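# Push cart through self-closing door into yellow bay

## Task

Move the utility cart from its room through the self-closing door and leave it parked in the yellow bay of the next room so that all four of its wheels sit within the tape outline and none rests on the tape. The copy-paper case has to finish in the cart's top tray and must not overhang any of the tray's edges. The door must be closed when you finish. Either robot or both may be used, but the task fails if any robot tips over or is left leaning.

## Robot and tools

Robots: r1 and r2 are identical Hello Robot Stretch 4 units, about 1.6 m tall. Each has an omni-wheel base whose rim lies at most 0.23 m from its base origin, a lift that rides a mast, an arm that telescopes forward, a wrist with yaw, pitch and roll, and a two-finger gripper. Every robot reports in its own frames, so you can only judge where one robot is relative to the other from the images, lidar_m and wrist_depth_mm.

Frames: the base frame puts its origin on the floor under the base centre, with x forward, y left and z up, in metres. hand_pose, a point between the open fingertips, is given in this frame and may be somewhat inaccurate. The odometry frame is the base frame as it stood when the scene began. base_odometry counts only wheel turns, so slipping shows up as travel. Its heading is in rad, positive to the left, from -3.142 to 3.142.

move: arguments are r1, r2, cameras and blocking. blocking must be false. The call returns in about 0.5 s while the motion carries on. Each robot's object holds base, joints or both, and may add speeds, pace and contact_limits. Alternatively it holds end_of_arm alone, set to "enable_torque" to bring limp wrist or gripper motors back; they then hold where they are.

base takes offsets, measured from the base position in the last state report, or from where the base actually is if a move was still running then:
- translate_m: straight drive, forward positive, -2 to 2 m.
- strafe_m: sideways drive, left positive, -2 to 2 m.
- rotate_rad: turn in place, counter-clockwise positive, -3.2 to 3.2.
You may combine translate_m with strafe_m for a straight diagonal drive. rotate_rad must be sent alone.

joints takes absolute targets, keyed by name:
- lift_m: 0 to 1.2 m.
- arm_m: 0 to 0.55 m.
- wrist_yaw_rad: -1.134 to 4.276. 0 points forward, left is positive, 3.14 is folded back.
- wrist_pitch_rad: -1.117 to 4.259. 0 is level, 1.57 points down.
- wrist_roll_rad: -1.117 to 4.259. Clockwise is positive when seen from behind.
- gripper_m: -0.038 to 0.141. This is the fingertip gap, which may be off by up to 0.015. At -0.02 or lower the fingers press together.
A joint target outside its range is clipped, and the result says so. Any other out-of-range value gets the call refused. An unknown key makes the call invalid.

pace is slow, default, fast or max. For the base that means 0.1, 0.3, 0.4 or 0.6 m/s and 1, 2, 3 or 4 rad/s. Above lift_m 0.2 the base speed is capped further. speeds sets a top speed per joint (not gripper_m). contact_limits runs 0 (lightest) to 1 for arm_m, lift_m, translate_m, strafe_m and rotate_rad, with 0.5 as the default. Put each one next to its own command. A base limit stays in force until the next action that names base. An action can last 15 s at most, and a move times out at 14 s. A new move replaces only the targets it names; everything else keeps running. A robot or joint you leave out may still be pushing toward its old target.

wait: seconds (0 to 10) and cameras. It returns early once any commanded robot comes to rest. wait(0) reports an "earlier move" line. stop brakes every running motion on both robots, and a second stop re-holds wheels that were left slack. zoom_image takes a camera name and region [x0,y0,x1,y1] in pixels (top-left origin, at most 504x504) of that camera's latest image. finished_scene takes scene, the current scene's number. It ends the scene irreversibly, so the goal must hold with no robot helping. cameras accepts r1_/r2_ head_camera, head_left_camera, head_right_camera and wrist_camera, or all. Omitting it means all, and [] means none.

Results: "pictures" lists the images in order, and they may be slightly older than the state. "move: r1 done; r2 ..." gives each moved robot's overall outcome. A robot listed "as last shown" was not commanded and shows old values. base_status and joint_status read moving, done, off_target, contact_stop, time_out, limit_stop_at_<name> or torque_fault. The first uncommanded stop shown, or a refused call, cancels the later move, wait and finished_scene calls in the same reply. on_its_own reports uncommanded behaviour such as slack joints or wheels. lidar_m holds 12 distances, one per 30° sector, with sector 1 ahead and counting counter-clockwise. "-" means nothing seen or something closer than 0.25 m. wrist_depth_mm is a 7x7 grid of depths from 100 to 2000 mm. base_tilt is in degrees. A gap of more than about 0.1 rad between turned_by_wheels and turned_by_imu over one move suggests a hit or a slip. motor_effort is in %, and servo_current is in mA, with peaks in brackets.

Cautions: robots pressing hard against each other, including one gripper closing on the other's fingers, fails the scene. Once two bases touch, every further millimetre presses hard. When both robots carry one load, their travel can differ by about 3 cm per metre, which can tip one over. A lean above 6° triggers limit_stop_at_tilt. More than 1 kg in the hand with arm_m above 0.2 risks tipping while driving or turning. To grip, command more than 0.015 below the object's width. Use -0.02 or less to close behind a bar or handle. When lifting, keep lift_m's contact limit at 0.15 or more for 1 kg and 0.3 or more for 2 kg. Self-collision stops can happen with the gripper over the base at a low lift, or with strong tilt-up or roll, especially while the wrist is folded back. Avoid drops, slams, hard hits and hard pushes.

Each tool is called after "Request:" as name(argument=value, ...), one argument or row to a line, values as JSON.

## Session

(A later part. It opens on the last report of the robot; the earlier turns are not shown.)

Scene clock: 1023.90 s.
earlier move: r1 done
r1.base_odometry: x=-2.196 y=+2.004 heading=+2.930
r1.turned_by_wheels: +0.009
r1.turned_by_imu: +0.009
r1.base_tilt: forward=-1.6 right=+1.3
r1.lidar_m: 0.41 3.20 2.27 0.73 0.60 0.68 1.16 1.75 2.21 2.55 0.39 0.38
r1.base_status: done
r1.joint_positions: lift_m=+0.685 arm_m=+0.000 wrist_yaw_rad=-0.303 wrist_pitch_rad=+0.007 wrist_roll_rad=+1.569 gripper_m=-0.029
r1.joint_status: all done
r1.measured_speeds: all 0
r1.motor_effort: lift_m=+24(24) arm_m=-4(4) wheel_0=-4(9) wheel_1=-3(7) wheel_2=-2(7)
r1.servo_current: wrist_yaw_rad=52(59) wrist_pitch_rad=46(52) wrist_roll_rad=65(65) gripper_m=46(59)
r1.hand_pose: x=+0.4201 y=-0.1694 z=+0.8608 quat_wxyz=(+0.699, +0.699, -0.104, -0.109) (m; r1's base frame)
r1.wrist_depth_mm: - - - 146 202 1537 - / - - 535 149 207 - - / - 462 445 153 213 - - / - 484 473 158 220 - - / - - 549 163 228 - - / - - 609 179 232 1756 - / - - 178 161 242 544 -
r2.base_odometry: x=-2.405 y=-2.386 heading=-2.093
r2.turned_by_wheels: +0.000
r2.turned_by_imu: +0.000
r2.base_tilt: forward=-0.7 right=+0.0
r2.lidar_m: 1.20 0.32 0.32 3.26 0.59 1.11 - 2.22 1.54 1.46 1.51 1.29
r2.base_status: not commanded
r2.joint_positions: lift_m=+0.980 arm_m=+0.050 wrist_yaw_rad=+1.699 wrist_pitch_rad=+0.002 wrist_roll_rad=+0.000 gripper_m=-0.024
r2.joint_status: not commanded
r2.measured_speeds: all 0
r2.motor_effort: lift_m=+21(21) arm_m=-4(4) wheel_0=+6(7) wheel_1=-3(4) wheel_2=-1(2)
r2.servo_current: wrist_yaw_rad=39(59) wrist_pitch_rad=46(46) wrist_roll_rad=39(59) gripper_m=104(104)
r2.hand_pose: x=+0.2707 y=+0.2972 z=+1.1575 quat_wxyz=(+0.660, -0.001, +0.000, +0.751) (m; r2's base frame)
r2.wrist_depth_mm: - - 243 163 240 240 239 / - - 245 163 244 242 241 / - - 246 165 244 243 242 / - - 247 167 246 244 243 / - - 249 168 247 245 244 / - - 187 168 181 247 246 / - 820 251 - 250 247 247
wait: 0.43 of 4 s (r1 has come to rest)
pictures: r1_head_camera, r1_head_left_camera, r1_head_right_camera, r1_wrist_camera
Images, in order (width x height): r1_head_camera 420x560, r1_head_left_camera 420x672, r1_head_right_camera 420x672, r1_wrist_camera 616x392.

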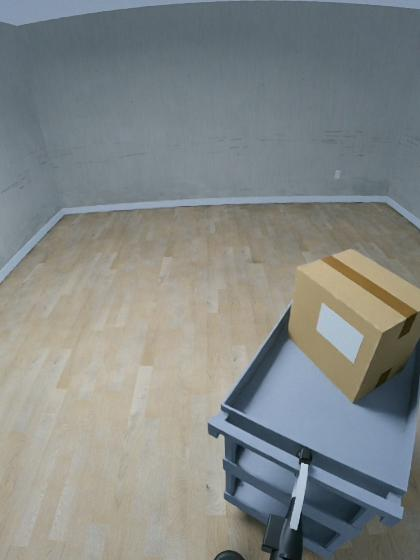

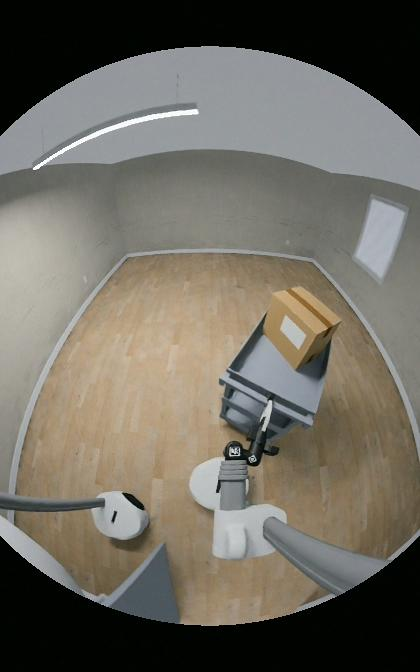

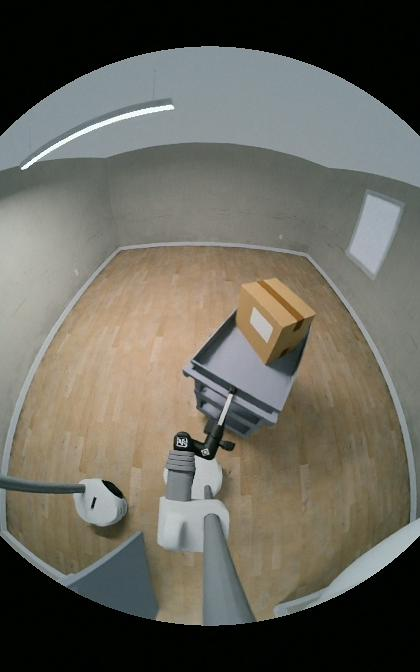

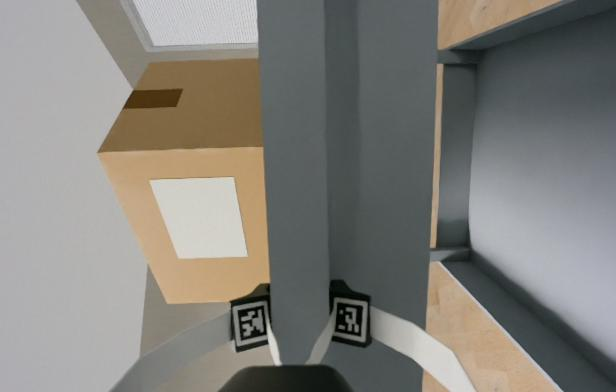

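Request:
move(
  r1={"base":{"translate_m":-0.3,"strafe_m":0.0},"joints":{"wrist_yaw_rad":-0.2},"speeds":{"wrist_yaw_rad":0.05},"pace":"slow"},
  blocking=false,
  cameras=[],
)

Request:
wait(
  seconds=6,
  cameras=["r1_head_left_camera","r1_head_right_camera","r1_wrist_camera"],
)

Scene clock: 1044.03 s.
move: r1 moving
r1.base_odometry: x=-2.184 y=+2.001 heading=+2.929
r1.turned_by_wheels: -0.001
r1.turned_by_imu: -0.001
r1.base_tilt: forward=-1.5 right=+1.3
r1.lidar_m: 0.39 3.23 2.27 0.72 0.58 0.66 1.16 1.71 2.20 2.56 0.39 0.38
r1.base_status: translate_m moving; strafe_m moving
r1.joint_positions: lift_m=+0.685 arm_m=+0.000 wrist_yaw_rad=-0.286 wrist_pitch_rad=+0.007 wrist_roll_rad=+1.569 gripper_m=-0.029
r1.joint_status: wrist_yaw_rad moving
r1.measured_speeds: translate_m=-0.049 strafe_m=-0.001 rotate_rad=+0.000 lift_m=+0.000 arm_m=+0.000 wrist_yaw_rad=+0.051 wrist_pitch_rad=+0.000 wrist_roll_rad=+0.000
r1.motor_effort: lift_m=+24(24) arm_m=-4(4) wheel_0=-8(10) wheel_1=-5(7) wheel_2=+6(7)
r1.servo_current: wrist_yaw_rad=85(85) wrist_pitch_rad=46(52) wrist_roll_rad=46(72) gripper_m=52(59)
r1.hand_pose: x=+0.4229 y=-0.1653 z=+0.8608 quat_wxyz=(+0.700, +0.699, -0.098, -0.103) (m; r1's base frame)
r1.wrist_depth_mm: - - - 146 201 1464 - / - - 535 149 208 - - / - 439 439 154 215 - - / - 484 480 159 220 - - / - - 549 164 228 - - / - - 603 179 181 1756 - / - - 178 160 242 1430 -
r2: as last shown
r2.base_tilt: forward=-0.7 right=+0.1
r2.lidar_m: 1.18 0.34 0.33 0.81 0.61 1.12 - 2.23 1.55 1.45 1.51 1.30
r2.motor_effort: lift_m=+21(21) arm_m=-4(4) wheel_0=+6(7) wheel_1=-4(4) wheel_2=-1(2)
r2.servo_current: wrist_yaw_rad=52(59) wrist_pitch_rad=39(46) wrist_roll_rad=52(52) gripper_m=91(111)
r2.wrist_depth_mm: - - 242 163 242 240 240 / - - 243 163 242 242 241 / - - 245 165 244 243 242 / - - 248 167 245 243 244 / - - 248 167 246 245 244 / 715 - 186 168 181 248 246 / - 820 251 - 248 247 247
pictures: none
No camera images: "cameras" was empty.

Scene clock: 1047.80 s.
earlier move: r1 done
r1.base_odometry: x=-1.903 y=+1.941 heading=+2.930
r1.turned_by_wheels: +0.000
r1.turned_by_imu: +0.000
r1.base_tilt: forward=-1.6 right=+1.3
r1.lidar_m: 0.39 3.18 2.27 0.49 0.45 0.50 1.06 1.45 1.80 2.57 0.45 0.41
r1.base_status: done
r1.joint_positions: lift_m=+0.685 arm_m=+0.000 wrist_yaw_rad=-0.203 wrist_pitch_rad=+0.007 wrist_roll_rad=+1.569 gripper_m=-0.029
r1.joint_status: all done
r1.measured_speeds: all 0
r1.motor_effort: lift_m=+24(24) arm_m=-4(4) wheel_0=-3(11) wheel_1=-3(7) wheel_2=+1(7)
r1.servo_current: wrist_yaw_rad=46(85) wrist_pitch_rad=46(59) wrist_roll_rad=46(72) gripper_m=52(65)
r1.hand_pose: x=+0.4358 y=-0.1437 z=+0.8608 quat_wxyz=(+0.704, +0.703, -0.069, -0.074) (m; r1's base frame)
r1.wrist_depth_mm: - - - 154 212 1576 - / - - 609 157 215 - - / - 500 473 218 220 - - / - 469 459 163 224 - - / - - 530 166 229 - - / - - 569 180 232 - - / - - 178 159 238 - -
r2.base_odometry: x=-2.405 y=-2.386 heading=-2.093
r2.turned_by_wheels: +0.000
r2.turned_by_imu: +0.001
r2.base_tilt: forward=-0.7 right=+0.1
r2.lidar_m: 1.21 0.35 0.35 0.50 0.53 0.92 - 2.23 1.54 1.45 1.49 1.30
r2.base_status: not commanded
r2.joint_positions: lift_m=+0.980 arm_m=+0.050 wrist_yaw_rad=+1.699 wrist_pitch_rad=+0.002 wrist_roll_rad=+0.000 gripper_m=-0.024
r2.joint_status: not commanded
r2.measured_speeds: all 0
r2.motor_effort: lift_m=+21(21) arm_m=-4(5) wheel_0=+6(7) wheel_1=-3(4) wheel_2=-2(2)
r2.servo_current: wrist_yaw_rad=39(59) wrist_pitch_rad=39(52) wrist_roll_rad=46(59) gripper_m=104(111)
r2.hand_pose: x=+0.2707 y=+0.2972 z=+1.1575 quat_wxyz=(+0.660, -0.001, +0.000, +0.751) (m; r2's base frame)
r2.wrist_depth_mm: - - 242 163 242 240 240 / - - 245 163 242 241 241 / - - 246 165 244 243 242 / - - 247 167 246 243 242 / - - 248 167 246 246 245 / 1078 699 185 168 181 247 247 / 891 699 251 - 249 248 247
wait: 3.77 of 6 s (r1 has come to rest)
pictures: r1_head_left_camera, r1_head_right_camera, r1_wrist_camera
Images, in order (width x height): r1_head_left_camera 420x672, r1_head_right_camera 420x672, r1_wrist_camera 616x392.

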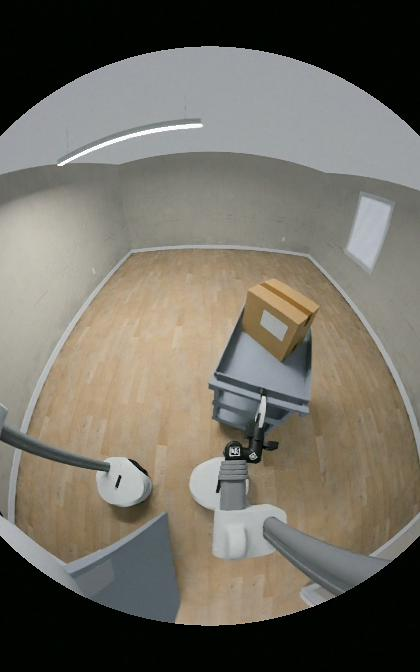

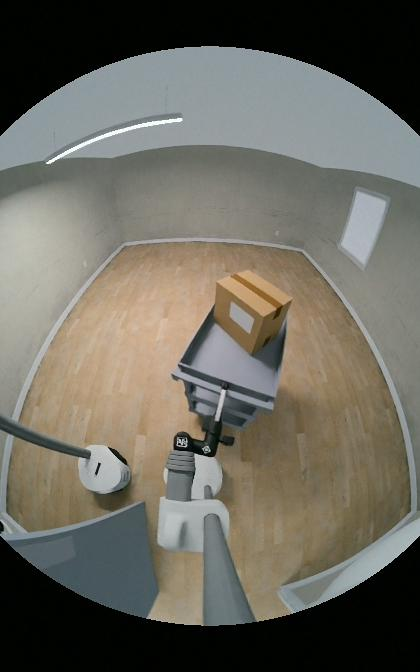

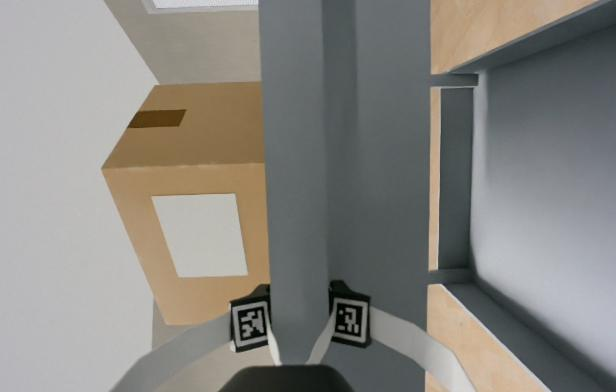

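Request:
move(
  r1={"base":{"translate_m":-0.25,"strafe_m":-0.18},"joints":{"wrist_yaw_rad":-0.15},"speeds":{"wrist_yaw_rad":0.05},"pace":"slow"},
  blocking=false,
  cameras=[],
)

Request:
wait(
  seconds=6,
  cameras=["r1_head_left_camera","r1_head_right_camera","r1_wrist_camera","r1_head_camera"],
)

Scene clock: 1066.90 s.
move: r1 moving
r1.base_odometry: x=-1.891 y=+1.946 heading=+2.930
r1.turned_by_wheels: +0.000
r1.turned_by_imu: +0.000
r1.base_tilt: forward=-1.6 right=+1.3
r1.lidar_m: 0.41 3.21 2.28 0.50 0.45 0.52 1.08 1.43 1.80 2.56 0.46 0.41
r1.base_status: translate_m moving; strafe_m moving
r1.joint_positions: lift_m=+0.685 arm_m=+0.000 wrist_yaw_rad=-0.180 wrist_pitch_rad=+0.007 wrist_roll_rad=+1.569 gripper_m=-0.029
r1.joint_status: wrist_yaw_rad moving
r1.measured_speeds: translate_m=-0.043 strafe_m=-0.031 rotate_rad=+0.001 lift_m=+0.000 arm_m=+0.000 wrist_yaw_rad=+0.063 wrist_pitch_rad=+0.000 wrist_roll_rad=+0.000
r1.motor_effort: lift_m=+24(24) arm_m=-4(4) wheel_0=+3(5) wheel_1=-7(8) wheel_2=+7(7)
r1.servo_current: wrist_yaw_rad=65(65) wrist_pitch_rad=52(59) wrist_roll_rad=59(65) gripper_m=59(59)
r1.hand_pose: x=+0.4390 y=-0.1377 z=+0.8608 quat_wxyz=(+0.705, +0.704, -0.061, -0.066) (m; r1's base frame)
r1.wrist_depth_mm: - - - 151 208 1576 - / - - 580 154 213 - - / - 484 466 215 218 - - / - 473 469 161 222 - - / - - 530 166 229 - - / - - 580 179 231 788 - / - - 178 173 239 - -
r2: as last shown
r2.turned_by_imu: +0.000
r2.base_tilt: forward=-0.7 right=+0.0
r2.lidar_m: 1.20 0.34 0.33 0.51 0.52 0.92 - 2.20 1.54 1.48 1.53 1.27
r2.motor_effort: lift_m=+21(21) arm_m=-4(5) wheel_0=+6(7) wheel_1=-4(4) wheel_2=-2(2)
r2.servo_current: wrist_yaw_rad=65(65) wrist_pitch_rad=39(46) wrist_roll_rad=46(52) gripper_m=104(111)
r2.wrist_depth_mm: - - 243 163 241 239 240 / - - 244 163 243 241 240 / - - 247 165 244 242 242 / - - 247 167 244 244 243 / - - 248 167 246 245 245 / 1078 707 185 167 182 248 246 / 931 723 251 - 250 248 248
pictures: none
No camera images: "cameras" was empty.

Scene clock: 1070.67 s.
earlier move: r1 done
r1.base_odometry: x=-1.621 y=+2.064 heading=+2.930
r1.turned_by_wheels: +0.000
r1.turned_by_imu: +0.000
r1.base_tilt: forward=-1.6 right=+1.3
r1.lidar_m: 0.33 0.39 0.71 0.53 0.53 0.65 4.09 1.15 1.46 2.40 2.46 0.43
r1.base_status: done
r1.joint_positions: lift_m=+0.685 arm_m=+0.000 wrist_yaw_rad=-0.148 wrist_pitch_rad=+0.007 wrist_roll_rad=+1.569 gripper_m=-0.029
r1.joint_status: all done
r1.measured_speeds: all 0
r1.motor_effort: lift_m=+24(24) arm_m=-4(4) wheel_0=+6(9) wheel_1=-1(8) wheel_2=+3(10)
r1.servo_current: wrist_yaw_rad=65(72) wrist_pitch_rad=59(59) wrist_roll_rad=33(72) gripper_m=59(59)
r1.hand_pose: x=+0.4433 y=-0.1290 z=+0.8608 quat_wxyz=(+0.706, +0.705, -0.050, -0.055) (m; r1's base frame)
r1.wrist_depth_mm: - - - - 285 287 290 / - - - 260 265 1661 1205 / - - - 254 254 1808 - / - - 647 244 248 - - / - 480 466 179 239 - - / - 488 469 182 230 - - / - - 178 159 221 - -
r2.base_odometry: x=-2.405 y=-2.386 heading=-2.093
r2.turned_by_wheels: +0.000
r2.turned_by_imu: +0.001
r2.base_tilt: forward=-0.7 right=+0.0
r2.lidar_m: 1.21 0.33 0.35 0.68 0.82 1.02 - 2.20 1.53 1.46 1.52 1.29
r2.base_status: not commanded
r2.joint_positions: lift_m=+0.980 arm_m=+0.050 wrist_yaw_rad=+1.699 wrist_pitch_rad=+0.002 wrist_roll_rad=+0.000 gripper_m=-0.024
r2.joint_status: not commanded
r2.measured_speeds: all 0
r2.motor_effort: lift_m=+21(21) arm_m=-4(5) wheel_0=+7(7) wheel_1=-4(4) wheel_2=-2(2)
r2.servo_current: wrist_yaw_rad=46(65) wrist_pitch_rad=39(52) wrist_roll_rad=59(59) gripper_m=104(111)
r2.hand_pose: x=+0.2707 y=+0.2972 z=+1.1575 quat_wxyz=(+0.660, -0.001, +0.000, +0.751) (m; r2's base frame)
r2.wrist_depth_mm: - - 243 163 241 239 240 / - - 245 164 242 241 240 / - - 246 165 245 243 243 / - - 246 167 246 244 243 / 1025 - 248 167 247 246 244 / 991 1025 186 168 182 246 246 / - 788 252 - 248 248 248
wait: 3.77 of 6 s (r1 has come to rest)
pictures: r1_head_camera, r1_head_left_camera, r1_head_right_camera, r1_wrist_camera
Images, in order (width x height): r1_head_camera 420x560, r1_head_left_camera 420x672, r1_head_right_camera 420x672, r1_wrist_camera 616x392.

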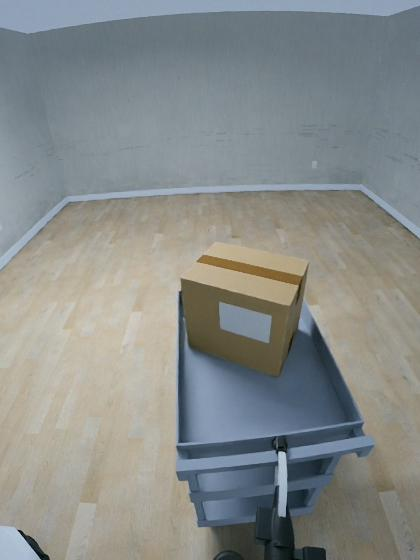

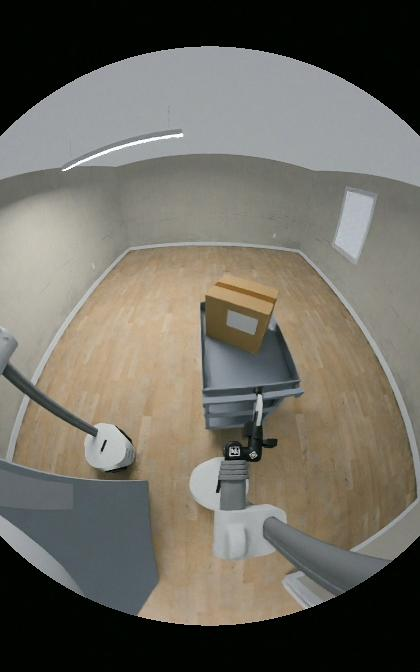

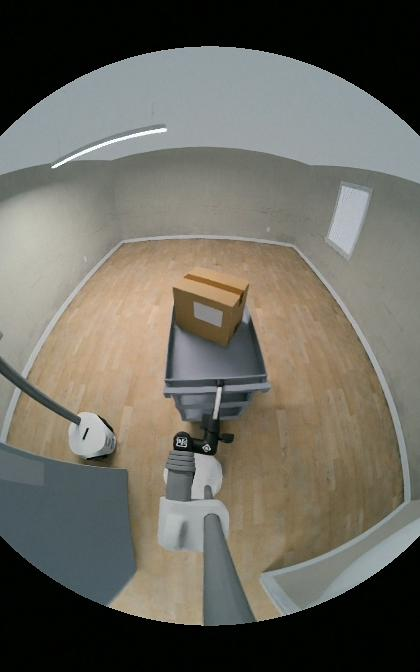

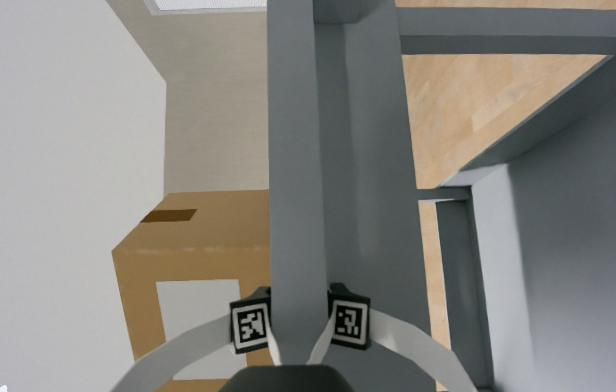

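Request:
move(
  r1={"base":{"translate_m":-0.3,"strafe_m":0.03},"joints":{"wrist_yaw_rad":-0.05},"speeds":{"wrist_yaw_rad":0.05},"pace":"slow"},
  blocking=false,
  cameras=[],
)

Request:
wait(
  seconds=6,
  cameras=["r1_head_left_camera","r1_head_right_camera","r1_wrist_camera","r1_head_camera"],
)

Scene clock: 1088.53 s.
move: r1 moving
r1.base_odometry: x=-1.609 y=+2.060 heading=+2.930
r1.turned_by_wheels: +0.000
r1.turned_by_imu: -0.001
r1.base_tilt: forward=-1.6 right=+1.3
r1.lidar_m: 0.35 0.36 0.69 0.52 0.53 0.67 4.09 1.15 1.41 2.39 2.45 0.43
r1.base_status: translate_m moving; strafe_m moving
r1.joint_positions: lift_m=+0.685 arm_m=+0.000 wrist_yaw_rad=-0.130 wrist_pitch_rad=+0.007 wrist_roll_rad=+1.569 gripper_m=-0.029
r1.joint_status: wrist_yaw_rad moving
r1.measured_speeds: translate_m=-0.049 strafe_m=+0.004 rotate_rad=-0.003 lift_m=+0.000 arm_m=+0.000 wrist_yaw_rad=+0.041 wrist_pitch_rad=+0.000 wrist_roll_rad=+0.000
r1.motor_effort: lift_m=+24(24) arm_m=-4(4) wheel_0=-9(9) wheel_1=-4(6) wheel_2=+7(10)
r1.servo_current: wrist_yaw_rad=59(85) wrist_pitch_rad=46(52) wrist_roll_rad=46(52) gripper_m=52(59)
r1.hand_pose: x=+0.4455 y=-0.1242 z=+0.8608 quat_wxyz=(+0.706, +0.705, -0.044, -0.049) (m; r1's base frame)
r1.wrist_depth_mm: - - - - 283 287 290 / - - - 262 264 1708 1229 / - - - 254 255 1808 - / - - 640 243 246 - - / - 473 466 180 238 - - / - 484 466 182 229 - - / - - 179 167 220 - -
r2: as last shown
r2.turned_by_imu: +0.000
r2.base_tilt: forward=-0.7 right=+0.1
r2.lidar_m: 1.20 0.37 0.35 0.68 0.81 1.02 - 2.19 1.55 1.46 1.51 1.24
r2.motor_effort: lift_m=+21(21) arm_m=-4(4) wheel_0=+6(7) wheel_1=-4(4) wheel_2=-2(2)
r2.servo_current: wrist_yaw_rad=39(59) wrist_pitch_rad=46(46) wrist_roll_rad=39(52) gripper_m=104(111)
r2.wrist_depth_mm: - - 243 163 241 240 240 / - - 245 163 243 241 241 / - - 245 165 245 241 241 / - - 248 167 245 244 243 / 1025 - 248 167 247 245 245 / 960 1042 186 168 181 247 246 / - 788 251 - 250 248 247
pictures: none
No camera images: "cameras" was empty.

Scene clock: 1092.33 s.
earlier move: r1 done
r1.base_odometry: x=-1.334 y=+1.972 heading=+2.930
r1.turned_by_wheels: +0.000
r1.turned_by_imu: +0.000
r1.base_tilt: forward=-1.5 right=+1.3
r1.lidar_m: 0.34 0.36 0.47 0.44 0.48 0.59 3.78 0.93 1.03 2.42 2.51 0.44
r1.base_status: done
r1.joint_positions: lift_m=+0.685 arm_m=+0.000 wrist_yaw_rad=-0.053 wrist_pitch_rad=+0.007 wrist_roll_rad=+1.569 gripper_m=-0.029
r1.joint_status: all done
r1.measured_speeds: all 0
r1.motor_effort: lift_m=+24(24) arm_m=-4(4) wheel_0=-4(9) wheel_1=-3(6) wheel_2=+1(10)
r1.servo_current: wrist_yaw_rad=52(91) wrist_pitch_rad=46(59) wrist_roll_rad=46(72) gripper_m=52(65)
r1.hand_pose: x=+0.4543 y=-0.1025 z=+0.8608 quat_wxyz=(+0.708, +0.706, -0.016, -0.021) (m; r1's base frame)
r1.wrist_depth_mm: - - - - 291 298 300 / - - - - 277 1618 1229 / - - - 260 260 1708 - / - - - 252 250 - - / - 500 459 182 240 - - / - 473 466 184 229 - - / - 492 178 166 219 - -
r2.base_odometry: x=-2.405 y=-2.386 heading=-2.093
r2.turned_by_wheels: +0.000
r2.turned_by_imu: +0.001
r2.base_tilt: forward=-0.7 right=+0.1
r2.lidar_m: 1.20 0.35 0.34 0.68 0.70 4.49 - 2.22 1.56 1.46 1.51 1.30
r2.base_status: not commanded
r2.joint_positions: lift_m=+0.980 arm_m=+0.050 wrist_yaw_rad=+1.699 wrist_pitch_rad=+0.002 wrist_roll_rad=+0.000 gripper_m=-0.024
r2.joint_status: not commanded
r2.measured_speeds: all 0
r2.motor_effort: lift_m=+21(21) arm_m=-4(5) wheel_0=+6(7) wheel_1=-4(4) wheel_2=-1(2)
r2.servo_current: wrist_yaw_rad=52(65) wrist_pitch_rad=39(46) wrist_roll_rad=39(59) gripper_m=104(111)
r2.hand_pose: x=+0.2707 y=+0.2972 z=+1.1575 quat_wxyz=(+0.660, -0.001, +0.000, +0.751) (m; r2's base frame)
r2.wrist_depth_mm: - - 243 163 241 240 240 / - - 244 163 242 241 240 / - - 246 166 244 244 242 / - - 247 167 244 243 243 / 798 946 248 167 245 246 244 / 750 878 185 168 182 246 247 / 750 820 251 - 249 248 247
wait: 3.80 of 6 s (r1 has come to rest)
pictures: r1_head_camera, r1_head_left_camera, r1_head_right_camera, r1_wrist_camera
Images, in order (width x height): r1_head_camera 420x560, r1_head_left_camera 420x672, r1_head_right_camera 420x672, r1_wrist_camera 616x392.

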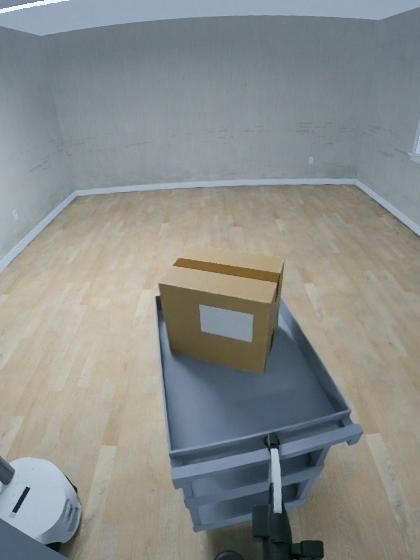

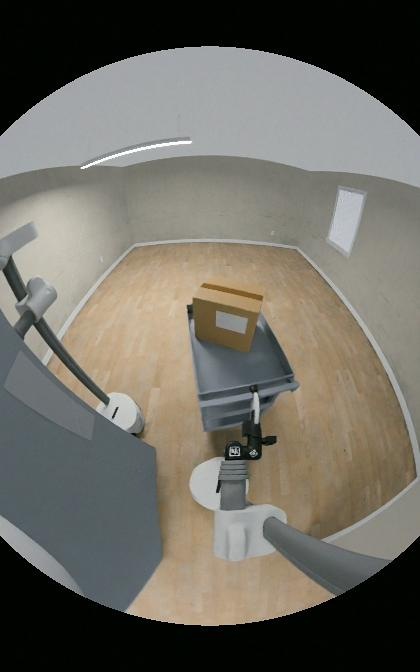

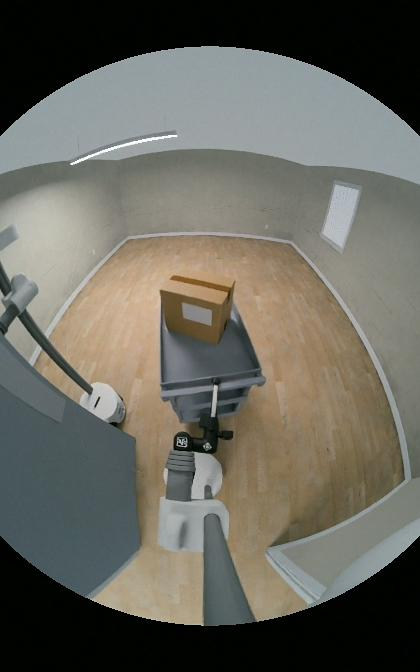

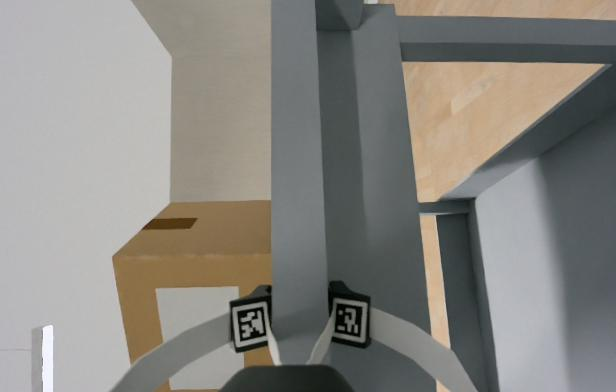

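Request:
move(
  r1={"base":{"translate_m":-0.25,"strafe_m":0.0},"joints":{"wrist_yaw_rad":-0.13},"speeds":{"wrist_yaw_rad":0.05},"pace":"slow"},
  blocking=false,
  cameras=[],
)

Request:
wait(
  seconds=6,
  cameras=["r1_head_left_camera","r1_head_right_camera","r1_wrist_camera","r1_head_camera"],
)

Scene clock: 1110.00 s.
move: r1 moving
r1.base_odometry: x=-1.322 y=+1.969 heading=+2.929
r1.turned_by_wheels: +0.000
r1.turned_by_imu: -0.001
r1.base_tilt: forward=-1.6 right=+1.2
r1.lidar_m: 0.34 0.35 0.49 0.44 0.46 0.58 3.77 0.93 1.01 2.43 2.51 0.45
r1.base_status: translate_m moving; strafe_m moving
r1.joint_positions: lift_m=+0.685 arm_m=+0.000 wrist_yaw_rad=-0.065 wrist_pitch_rad=+0.007 wrist_roll_rad=+1.569 gripper_m=-0.029
r1.joint_status: wrist_yaw_rad moving
r1.measured_speeds: translate_m=-0.049 strafe_m=+0.000 rotate_rad=-0.002 lift_m=+0.000 arm_m=+0.000 wrist_yaw_rad=-0.022 wrist_pitch_rad=+0.000 wrist_roll_rad=+0.000
r1.motor_effort: lift_m=+24(24) arm_m=-4(4) wheel_0=-6(9) wheel_1=-4(5) wheel_2=+7(8)
r1.servo_current: wrist_yaw_rad=59(72) wrist_pitch_rad=52(52) wrist_roll_rad=59(59) gripper_m=52(59)
r1.hand_pose: x=+0.4530 y=-0.1059 z=+0.8608 quat_wxyz=(+0.707, +0.706, -0.020, -0.025) (m; r1's base frame)
r1.wrist_depth_mm: - - - - 289 297 300 / - - - - 274 1661 1205 / - - - 262 260 1863 - / - - - 249 249 - - / - 492 462 181 239 - - / - 473 466 183 229 - - / - 492 179 166 220 - -
r2: as last shown
r2.turned_by_imu: +0.000
r2.lidar_m: 1.21 0.35 0.34 0.68 0.67 4.47 - 2.19 1.55 1.45 1.48 1.28
r2.motor_effort: lift_m=+21(21) arm_m=-4(4) wheel_0=+6(7) wheel_1=-4(4) wheel_2=-2(2)
r2.servo_current: wrist_yaw_rad=52(52) wrist_pitch_rad=39(46) wrist_roll_rad=46(59) gripper_m=98(111)
r2.wrist_depth_mm: - - 242 162 241 240 239 / - - 245 163 242 241 240 / - - 246 166 244 242 242 / - - 247 167 245 245 244 / 798 960 247 167 246 245 244 / 741 866 186 168 182 246 247 / 750 809 251 - 249 247 248
pictures: none
No camera images: "cameras" was empty.

Scene clock: 1113.27 s.
earlier move: r1 done
r1.base_odometry: x=-1.090 y=+1.919 heading=+2.929
r1.turned_by_wheels: +0.000
r1.turned_by_imu: +0.000
r1.base_tilt: forward=-1.6 right=+1.3
r1.lidar_m: 0.30 0.32 0.47 0.41 0.42 0.55 3.48 0.83 0.76 1.78 2.52 0.46
r1.base_status: done
r1.joint_positions: lift_m=+0.685 arm_m=+0.000 wrist_yaw_rad=-0.124 wrist_pitch_rad=+0.007 wrist_roll_rad=+1.569 gripper_m=-0.029
r1.joint_status: all done
r1.measured_speeds: all 0
r1.motor_effort: lift_m=+24(24) arm_m=-4(4) wheel_0=-4(9) wheel_1=-2(6) wheel_2=+2(11)
r1.servo_current: wrist_yaw_rad=46(143) wrist_pitch_rad=52(59) wrist_roll_rad=46(72) gripper_m=52(59)
r1.hand_pose: x=+0.4463 y=-0.1224 z=+0.8608 quat_wxyz=(+0.706, +0.705, -0.041, -0.046) (m; r1's base frame)
r1.wrist_depth_mm: - - - 278 - 1708 1182 / - - - - 332 340 343 / - - - - 303 1756 1281 / - - - 265 265 1863 - / - - - 247 248 1863 - / - 504 455 183 230 - - / - 442 179 158 209 - -
r2.base_odometry: x=-2.405 y=-2.386 heading=-2.093
r2.turned_by_wheels: +0.000
r2.turned_by_imu: +0.000
r2.base_tilt: forward=-0.7 right=+0.0
r2.lidar_m: 1.22 0.34 0.34 0.54 0.54 4.45 - 2.22 1.57 1.45 1.50 1.28
r2.base_status: not commanded
r2.joint_positions: lift_m=+0.980 arm_m=+0.050 wrist_yaw_rad=+1.699 wrist_pitch_rad=+0.002 wrist_roll_rad=+0.000 gripper_m=-0.024
r2.joint_status: not commanded
r2.measured_speeds: all 0
r2.motor_effort: lift_m=+21(21) arm_m=-4(4) wheel_0=+7(7) wheel_1=-4(4) wheel_2=-2(2)
r2.servo_current: wrist_yaw_rad=46(65) wrist_pitch_rad=39(46) wrist_roll_rad=46(65) gripper_m=98(111)
r2.hand_pose: x=+0.2707 y=+0.2972 z=+1.1575 quat_wxyz=(+0.660, -0.001, +0.000, +0.751) (m; r2's base frame)
r2.wrist_depth_mm: - - 243 163 241 239 239 / - - 244 163 242 241 240 / - - 244 165 244 243 242 / - - 247 167 245 244 242 / - 778 247 167 245 246 245 / - 627 186 168 181 248 247 / - 627 251 - 249 248 247
wait: 3.27 of 6 s (r1 has come to rest)
pictures: r1_head_camera, r1_head_left_camera, r1_head_right_camera, r1_wrist_camera
Images, in order (width x height): r1_head_camera 420x560, r1_head_left_camera 420x672, r1_head_right_camera 420x672, r1_wrist_camera 616x392.

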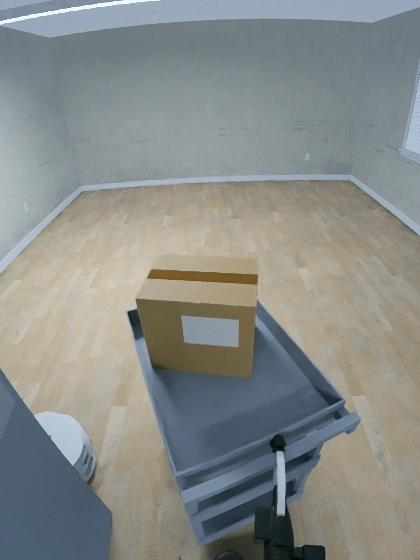

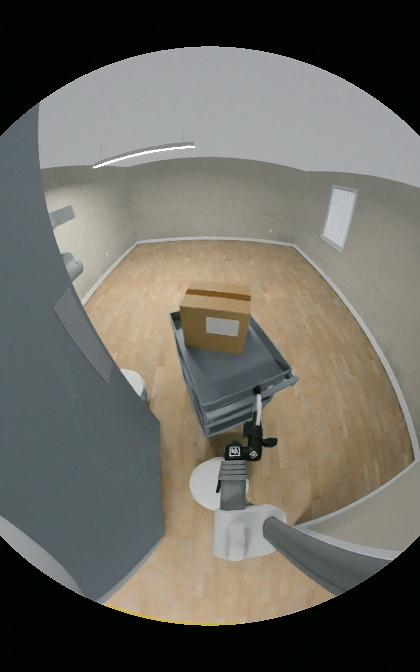

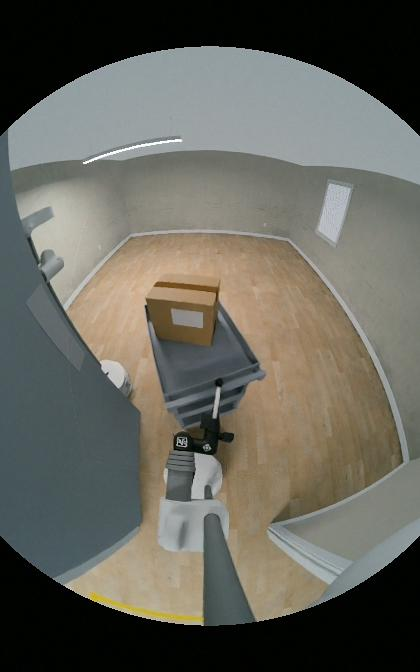

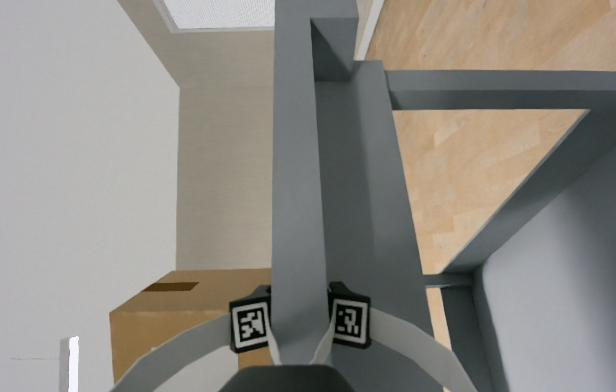

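Request:
move(
  r1={"base":{"translate_m":-0.08,"strafe_m":0.02},"joints":{"wrist_yaw_rad":0.5},"speeds":{"wrist_yaw_rad":0.15},"pace":"slow"},
  blocking=false,
  cameras=[],
)

Request:
wait(
  seconds=8,
  cameras=[],
)

Request:
wait(
  seconds=3.5,
  cameras=["r1_head_left_camera","r1_head_right_camera","r1_wrist_camera","r1_head_camera"],
)

Scene clock: 1153.00 s.
move: r1 moving
r1.base_odometry: x=-1.078 y=+1.913 heading=+2.929
r1.turned_by_wheels: -0.001
r1.turned_by_imu: -0.001
r1.base_tilt: forward=-1.6 right=+1.3
r1.lidar_m: 0.32 0.29 0.45 0.41 0.41 0.55 3.48 3.55 0.76 1.72 2.49 0.45
r1.base_status: translate_m moving; strafe_m moving
r1.joint_positions: lift_m=+0.685 arm_m=+0.000 wrist_yaw_rad=-0.067 wrist_pitch_rad=+0.007 wrist_roll_rad=+1.569 gripper_m=-0.029
r1.joint_status: wrist_yaw_rad moving
r1.measured_speeds: translate_m=-0.049 strafe_m=+0.012 rotate_rad=-0.001 lift_m=+0.000 arm_m=+0.000 wrist_yaw_rad=+0.150 wrist_pitch_rad=+0.000 wrist_roll_rad=+0.000
r1.motor_effort: lift_m=+24(24) arm_m=-4(4) wheel_0=-8(10) wheel_1=-4(6) wheel_2=+7(8)
r1.servo_current: wrist_yaw_rad=46(72) wrist_pitch_rad=46(52) wrist_roll_rad=46(72) gripper_m=52(59)
r1.hand_pose: x=+0.4528 y=-0.1066 z=+0.8608 quat_wxyz=(+0.707, +0.706, -0.021, -0.026) (m; r1's base frame)
r1.wrist_depth_mm: - - - 287 - 1708 1205 / - - - - 329 340 342 / - - - - 297 1756 1229 / - - - 262 263 1921 - / - - - 243 246 831 - / - 469 442 183 228 - - / - 445 178 158 211 - -
r2: as last shown
r2.base_tilt: forward=-0.7 right=+0.1
r2.lidar_m: 1.21 0.35 0.36 0.55 0.54 4.45 - 2.20 1.56 1.44 1.51 1.26
r2.motor_effort: lift_m=+21(21) arm_m=-4(4) wheel_0=+6(7) wheel_1=-4(4) wheel_2=-2(2)
r2.servo_current: wrist_yaw_rad=46(52) wrist_pitch_rad=46(46) wrist_roll_rad=46(52) gripper_m=104(111)
r2.wrist_depth_mm: - - 242 163 242 239 239 / - - 243 163 242 241 241 / - - 245 165 244 243 241 / - - 247 168 246 243 243 / - 788 247 167 246 244 244 / - 621 186 168 182 246 247 / - 634 251 - 248 248 248
pictures: none
No camera images: "cameras" was empty.

Scene clock: 1157.17 s.
earlier move: r1 done
r1.base_odometry: x=-1.016 y=+1.883 heading=+2.929
r1.turned_by_wheels: +0.000
r1.turned_by_imu: -0.001
r1.base_tilt: forward=-1.6 right=+1.3
r1.lidar_m: 0.42 0.39 0.43 0.38 0.40 0.51 3.38 3.48 0.74 1.48 2.50 0.44
r1.base_status: done
r1.joint_positions: lift_m=+0.685 arm_m=+0.000 wrist_yaw_rad=+0.493 wrist_pitch_rad=+0.007 wrist_roll_rad=+1.569 gripper_m=-0.029
r1.joint_status: all done
r1.measured_speeds: all 0
r1.motor_effort: lift_m=+24(24) arm_m=+4(4) wheel_0=-4(12) wheel_1=-1(6) wheel_2=-3(8)
r1.servo_current: wrist_yaw_rad=59(182) wrist_pitch_rad=39(59) wrist_roll_rad=46(72) gripper_m=59(65)
r1.hand_pose: x=+0.4663 y=+0.0594 z=+0.8608 quat_wxyz=(+0.687, +0.684, +0.175, +0.170) (m; r1's base frame)
r1.wrist_depth_mm: - - - 183 186 - - / - 492 473 190 195 - - / - 433 433 144 204 - - / - 508 496 151 216 - - / - - 597 158 224 - - / - - 208 176 231 1756 - / - - 177 174 247 1430 -
r2.base_odometry: x=-2.405 y=-2.386 heading=-2.093
r2.turned_by_wheels: +0.000
r2.turned_by_imu: +0.001
r2.base_tilt: forward=-0.7 right=+0.0
r2.lidar_m: 1.20 0.35 0.34 0.47 0.51 4.47 - 2.22 1.56 1.45 1.52 1.29
r2.base_status: not commanded
r2.joint_positions: lift_m=+0.980 arm_m=+0.050 wrist_yaw_rad=+1.699 wrist_pitch_rad=+0.002 wrist_roll_rad=+0.000 gripper_m=-0.024
r2.joint_status: not commanded
r2.measured_speeds: all 0
r2.motor_effort: lift_m=+21(21) arm_m=-4(5) wheel_0=+6(7) wheel_1=-4(4) wheel_2=-2(2)
r2.servo_current: wrist_yaw_rad=39(59) wrist_pitch_rad=39(46) wrist_roll_rad=39(59) gripper_m=111(111)
r2.hand_pose: x=+0.2707 y=+0.2972 z=+1.1575 quat_wxyz=(+0.660, -0.001, +0.000, +0.751) (m; r2's base frame)
r2.wrist_depth_mm: - - 243 163 241 239 239 / - - 244 163 242 241 240 / - - 246 165 244 243 242 / - - 248 167 244 243 243 / - 778 248 167 247 246 244 / - 549 186 168 181 247 247 / 647 535 250 - 249 248 248
wait: 4.17 of 8 s (r1 has come to rest)
pictures: none
No camera images: "cameras" was empty.

Scene clock: 1160.67 s.
r1.base_odometry: x=-1.016 y=+1.883 heading=+2.929
r1.turned_by_wheels: +0.000
r1.turned_by_imu: +0.000
r1.base_tilt: forward=-1.6 right=+1.3
r1.lidar_m: 0.41 0.41 0.41 0.38 0.37 0.51 3.40 3.46 0.72 1.47 2.53 0.42
r1.base_status: done
r1.joint_positions: lift_m=+0.685 arm_m=+0.000 wrist_yaw_rad=+0.493 wrist_pitch_rad=+0.007 wrist_roll_rad=+1.569 gripper_m=-0.029
r1.joint_status: all done
r1.measured_speeds: all 0
r1.motor_effort: lift_m=+24(24) arm_m=+4(4) wheel_0=-4(12) wheel_1=-1(6) wheel_2=-3(8)
r1.servo_current: wrist_yaw_rad=78(182) wrist_pitch_rad=46(59) wrist_roll_rad=52(72) gripper_m=52(65)
r1.hand_pose: x=+0.4663 y=+0.0594 z=+0.8608 quat_wxyz=(+0.687, +0.684, +0.175, +0.170) (m; r1's base frame)
r1.wrist_depth_mm: - - - 183 186 - - / - 488 473 191 196 - - / - 430 436 144 204 - - / - 512 496 151 216 - - / - - 597 158 224 - - / - - 208 176 232 1756 - / - - 176 175 246 1499 -
r2.base_odometry: x=-2.405 y=-2.386 heading=-2.093
r2.turned_by_wheels: +0.000
r2.turned_by_imu: +0.000
r2.base_tilt: forward=-0.7 right=+0.0
r2.lidar_m: 1.20 0.35 0.34 0.49 0.48 4.47 - 2.23 1.56 1.45 1.52 1.28
r2.base_status: not commanded
r2.joint_positions: lift_m=+0.980 arm_m=+0.050 wrist_yaw_rad=+1.699 wrist_pitch_rad=+0.002 wrist_roll_rad=+0.000 gripper_m=-0.024
r2.joint_status: not commanded
r2.measured_speeds: all 0
r2.motor_effort: lift_m=+21(21) arm_m=-4(5) wheel_0=+6(7) wheel_1=-4(4) wheel_2=-2(2)
r2.servo_current: wrist_yaw_rad=52(59) wrist_pitch_rad=39(46) wrist_roll_rad=46(59) gripper_m=104(111)
r2.hand_pose: x=+0.2707 y=+0.2972 z=+1.1575 quat_wxyz=(+0.660, -0.001, +0.000, +0.751) (m; r2's base frame)
r2.wrist_depth_mm: - - 243 163 241 239 239 / - - 244 163 242 241 240 / - - 245 165 243 243 244 / - - 246 167 245 243 243 / - 778 249 167 247 245 245 / - 549 187 168 181 247 247 / 640 539 251 - 249 248 246
wait: 3.50 s; at rest by 0.27 s
pictures: r1_head_camera, r1_head_left_camera, r1_head_right_camera, r1_wrist_camera
Images, in order (width x height): r1_head_camera 420x560, r1_head_left_camera 420x672, r1_head_right_camera 420x672, r1_wrist_camera 616x392.

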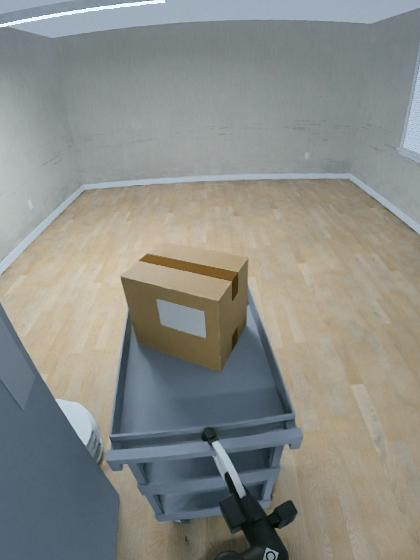

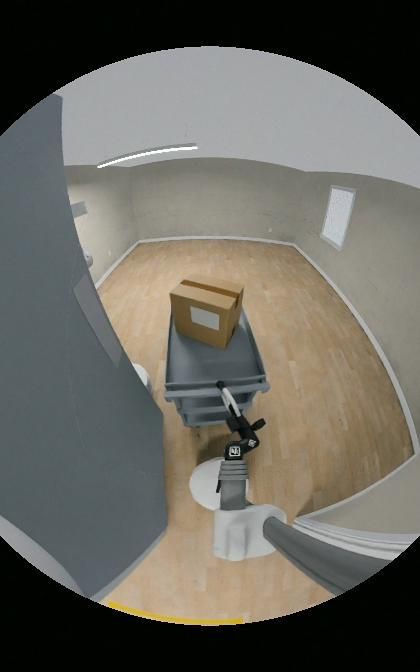

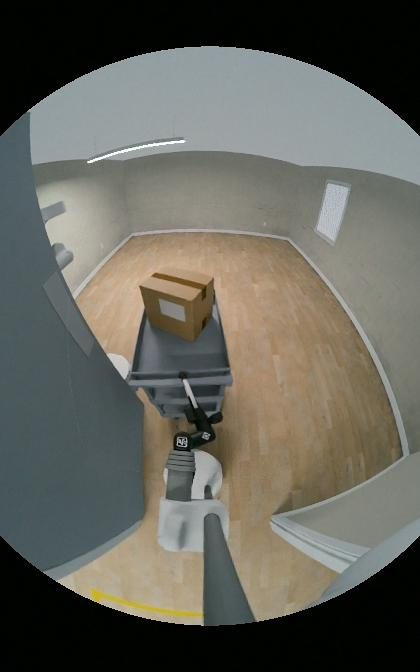

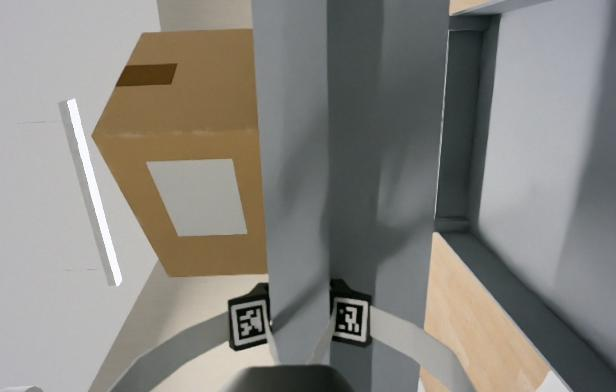

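Request:
move(
  r1={"base":{"translate_m":-0.15,"strafe_m":0.0},"pace":"slow"},
  blocking=false,
  cameras=[],
)

Request:
wait(
  seconds=8,
  cameras=["r1_head_left_camera","r1_head_right_camera","r1_wrist_camera","r1_head_camera"],
)

Scene clock: 1178.83 s.
move: r1 moving
r1.base_odometry: x=-1.004 y=+1.880 heading=+2.928
r1.turned_by_wheels: +0.000
r1.turned_by_imu: -0.001
r1.base_tilt: forward=-1.5 right=+1.3
r1.lidar_m: 0.40 0.40 0.41 0.37 0.39 0.51 3.39 3.45 0.72 1.45 2.56 0.45
r1.base_status: translate_m moving; strafe_m moving
r1.joint_positions: lift_m=+0.685 arm_m=+0.000 wrist_yaw_rad=+0.496 wrist_pitch_rad=+0.007 wrist_roll_rad=+1.569 gripper_m=-0.029
r1.joint_status: not commanded
r1.measured_speeds: translate_m=-0.049 strafe_m=+0.000 rotate_rad=-0.001 lift_m=+0.000 arm_m=+0.000 wrist_yaw_rad=+0.001 wrist_pitch_rad=+0.000 wrist_roll_rad=+0.000
r1.motor_effort: lift_m=+24(24) arm_m=+0(4) wheel_0=-4(7) wheel_1=-5(8) wheel_2=+9(10)
r1.servo_current: wrist_yaw_rad=59(65) wrist_pitch_rad=52(52) wrist_roll_rad=52(59) gripper_m=52(52)
r1.hand_pose: x=+0.4662 y=+0.0602 z=+0.8608 quat_wxyz=(+0.687, +0.684, +0.176, +0.171) (m; r1's base frame)
r1.wrist_depth_mm: - - 559 182 186 - - / - 484 473 190 195 - - / - 430 427 145 204 - - / - 512 500 151 215 - - / - - 603 157 224 - - / - - - 175 181 1863 - / - - 177 156 178 1499 -
r2: as last shown
r2.lidar_m: 1.20 0.34 0.35 0.49 0.50 4.43 - 2.21 1.56 1.46 1.52 1.30
r2.motor_effort: lift_m=+21(21) arm_m=-4(5) wheel_0=+7(7) wheel_1=-4(4) wheel_2=-2(2)
r2.servo_current: wrist_yaw_rad=46(46) wrist_pitch_rad=39(46) wrist_roll_rad=46(59) gripper_m=104(104)
r2.wrist_depth_mm: - - 242 163 241 240 240 / - - 243 163 242 241 240 / - - 246 165 244 242 242 / - - 248 167 245 244 244 / - 778 249 167 247 245 245 / - 554 186 168 181 246 246 / 654 530 252 - 249 249 248
pictures: none
No camera images: "cameras" was empty.

Scene clock: 1181.13 s.
earlier move: r1 done
r1.base_odometry: x=-0.870 y=+1.851 heading=+2.929
r1.turned_by_wheels: +0.001
r1.turned_by_imu: +0.001
r1.base_tilt: forward=-1.6 right=+1.2
r1.lidar_m: 0.42 0.41 0.42 0.36 0.38 0.56 3.25 3.30 0.66 0.95 2.53 0.46
r1.base_status: done
r1.joint_positions: lift_m=+0.685 arm_m=+0.000 wrist_yaw_rad=+0.502 wrist_pitch_rad=+0.007 wrist_roll_rad=+1.569 gripper_m=-0.029
r1.joint_status: not commanded
r1.measured_speeds: all 0
r1.motor_effort: lift_m=+24(24) arm_m=-4(4) wheel_0=+0(8) wheel_1=-3(9) wheel_2=+4(11)
r1.servo_current: wrist_yaw_rad=52(72) wrist_pitch_rad=46(59) wrist_roll_rad=46(72) gripper_m=59(65)
r1.hand_pose: x=+0.4658 y=+0.0620 z=+0.8608 quat_wxyz=(+0.686, +0.684, +0.178, +0.173) (m; r1's base frame)
r1.wrist_depth_mm: - - 539 - 182 - - / - 466 455 - 191 - - / - 424 433 - 200 - - / - 535 500 147 211 - - / - - 621 155 224 - - / - - - 168 232 1708 - / - 1118 171 145 179 128 -
r2.base_odometry: x=-2.405 y=-2.386 heading=-2.093
r2.turned_by_wheels: +0.000
r2.turned_by_imu: +0.000
r2.base_tilt: forward=-0.7 right=+0.1
r2.lidar_m: 1.21 0.36 0.34 0.45 0.48 4.46 - 2.19 1.56 1.45 1.52 1.28
r2.base_status: not commanded
r2.joint_positions: lift_m=+0.980 arm_m=+0.050 wrist_yaw_rad=+1.699 wrist_pitch_rad=+0.002 wrist_roll_rad=+0.000 gripper_m=-0.024
r2.joint_status: not commanded
r2.measured_speeds: all 0
r2.motor_effort: lift_m=+21(21) arm_m=-4(5) wheel_0=+6(7) wheel_1=-3(4) wheel_2=-2(2)
r2.servo_current: wrist_yaw_rad=46(52) wrist_pitch_rad=46(46) wrist_roll_rad=39(59) gripper_m=104(111)
r2.hand_pose: x=+0.2707 y=+0.2972 z=+1.1575 quat_wxyz=(+0.660, -0.001, +0.000, +0.751) (m; r2's base frame)
r2.wrist_depth_mm: - - 243 163 240 240 240 / - - 244 163 243 241 240 / - - 246 166 244 243 241 / - - 247 167 244 244 243 / - - 249 167 246 246 244 / - 559 187 168 181 247 246 / - 564 250 - 249 248 247
wait: 2.30 of 8 s (r1 has come to rest)
pictures: r1_head_camera, r1_head_left_camera, r1_head_right_camera, r1_wrist_camera
Images, in order (width x height): r1_head_camera 420x560, r1_head_left_camera 420x672, r1_head_right_camera 420x672, r1_wrist_camera 616x392.

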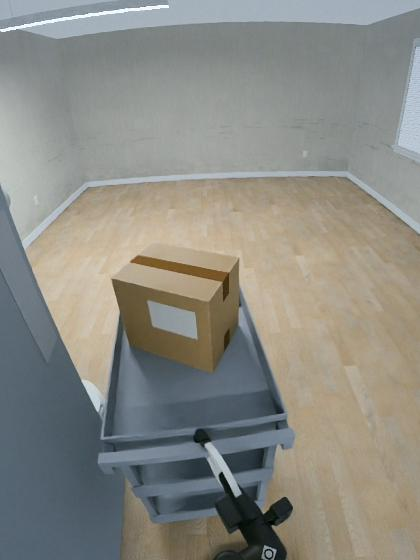

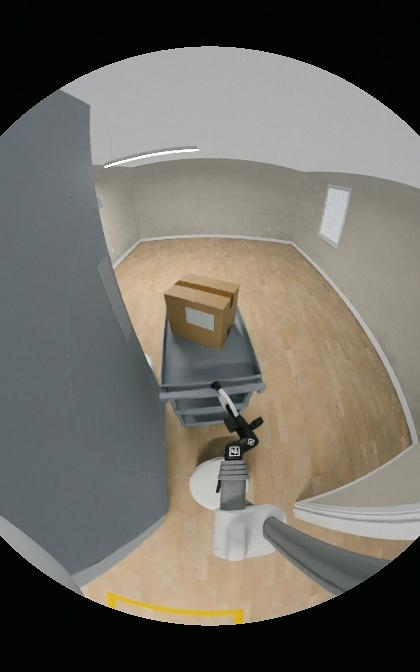

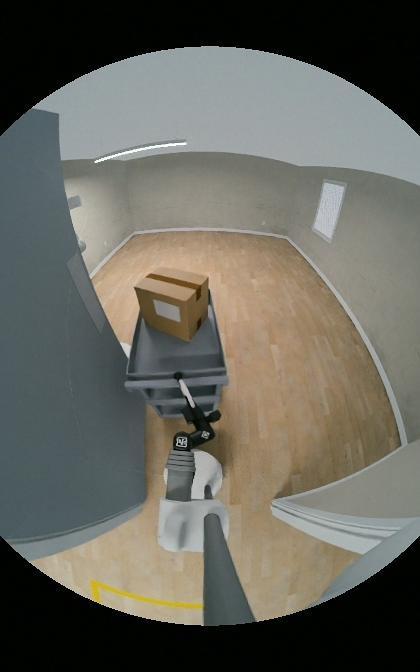

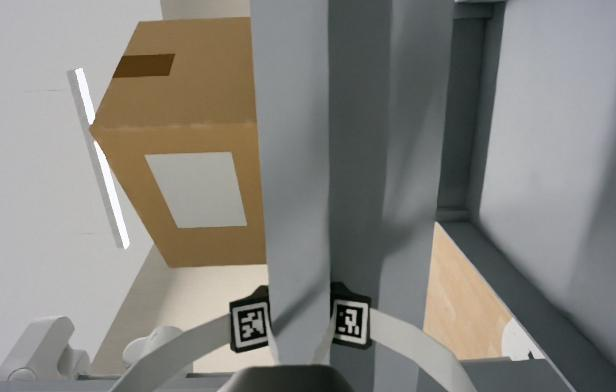

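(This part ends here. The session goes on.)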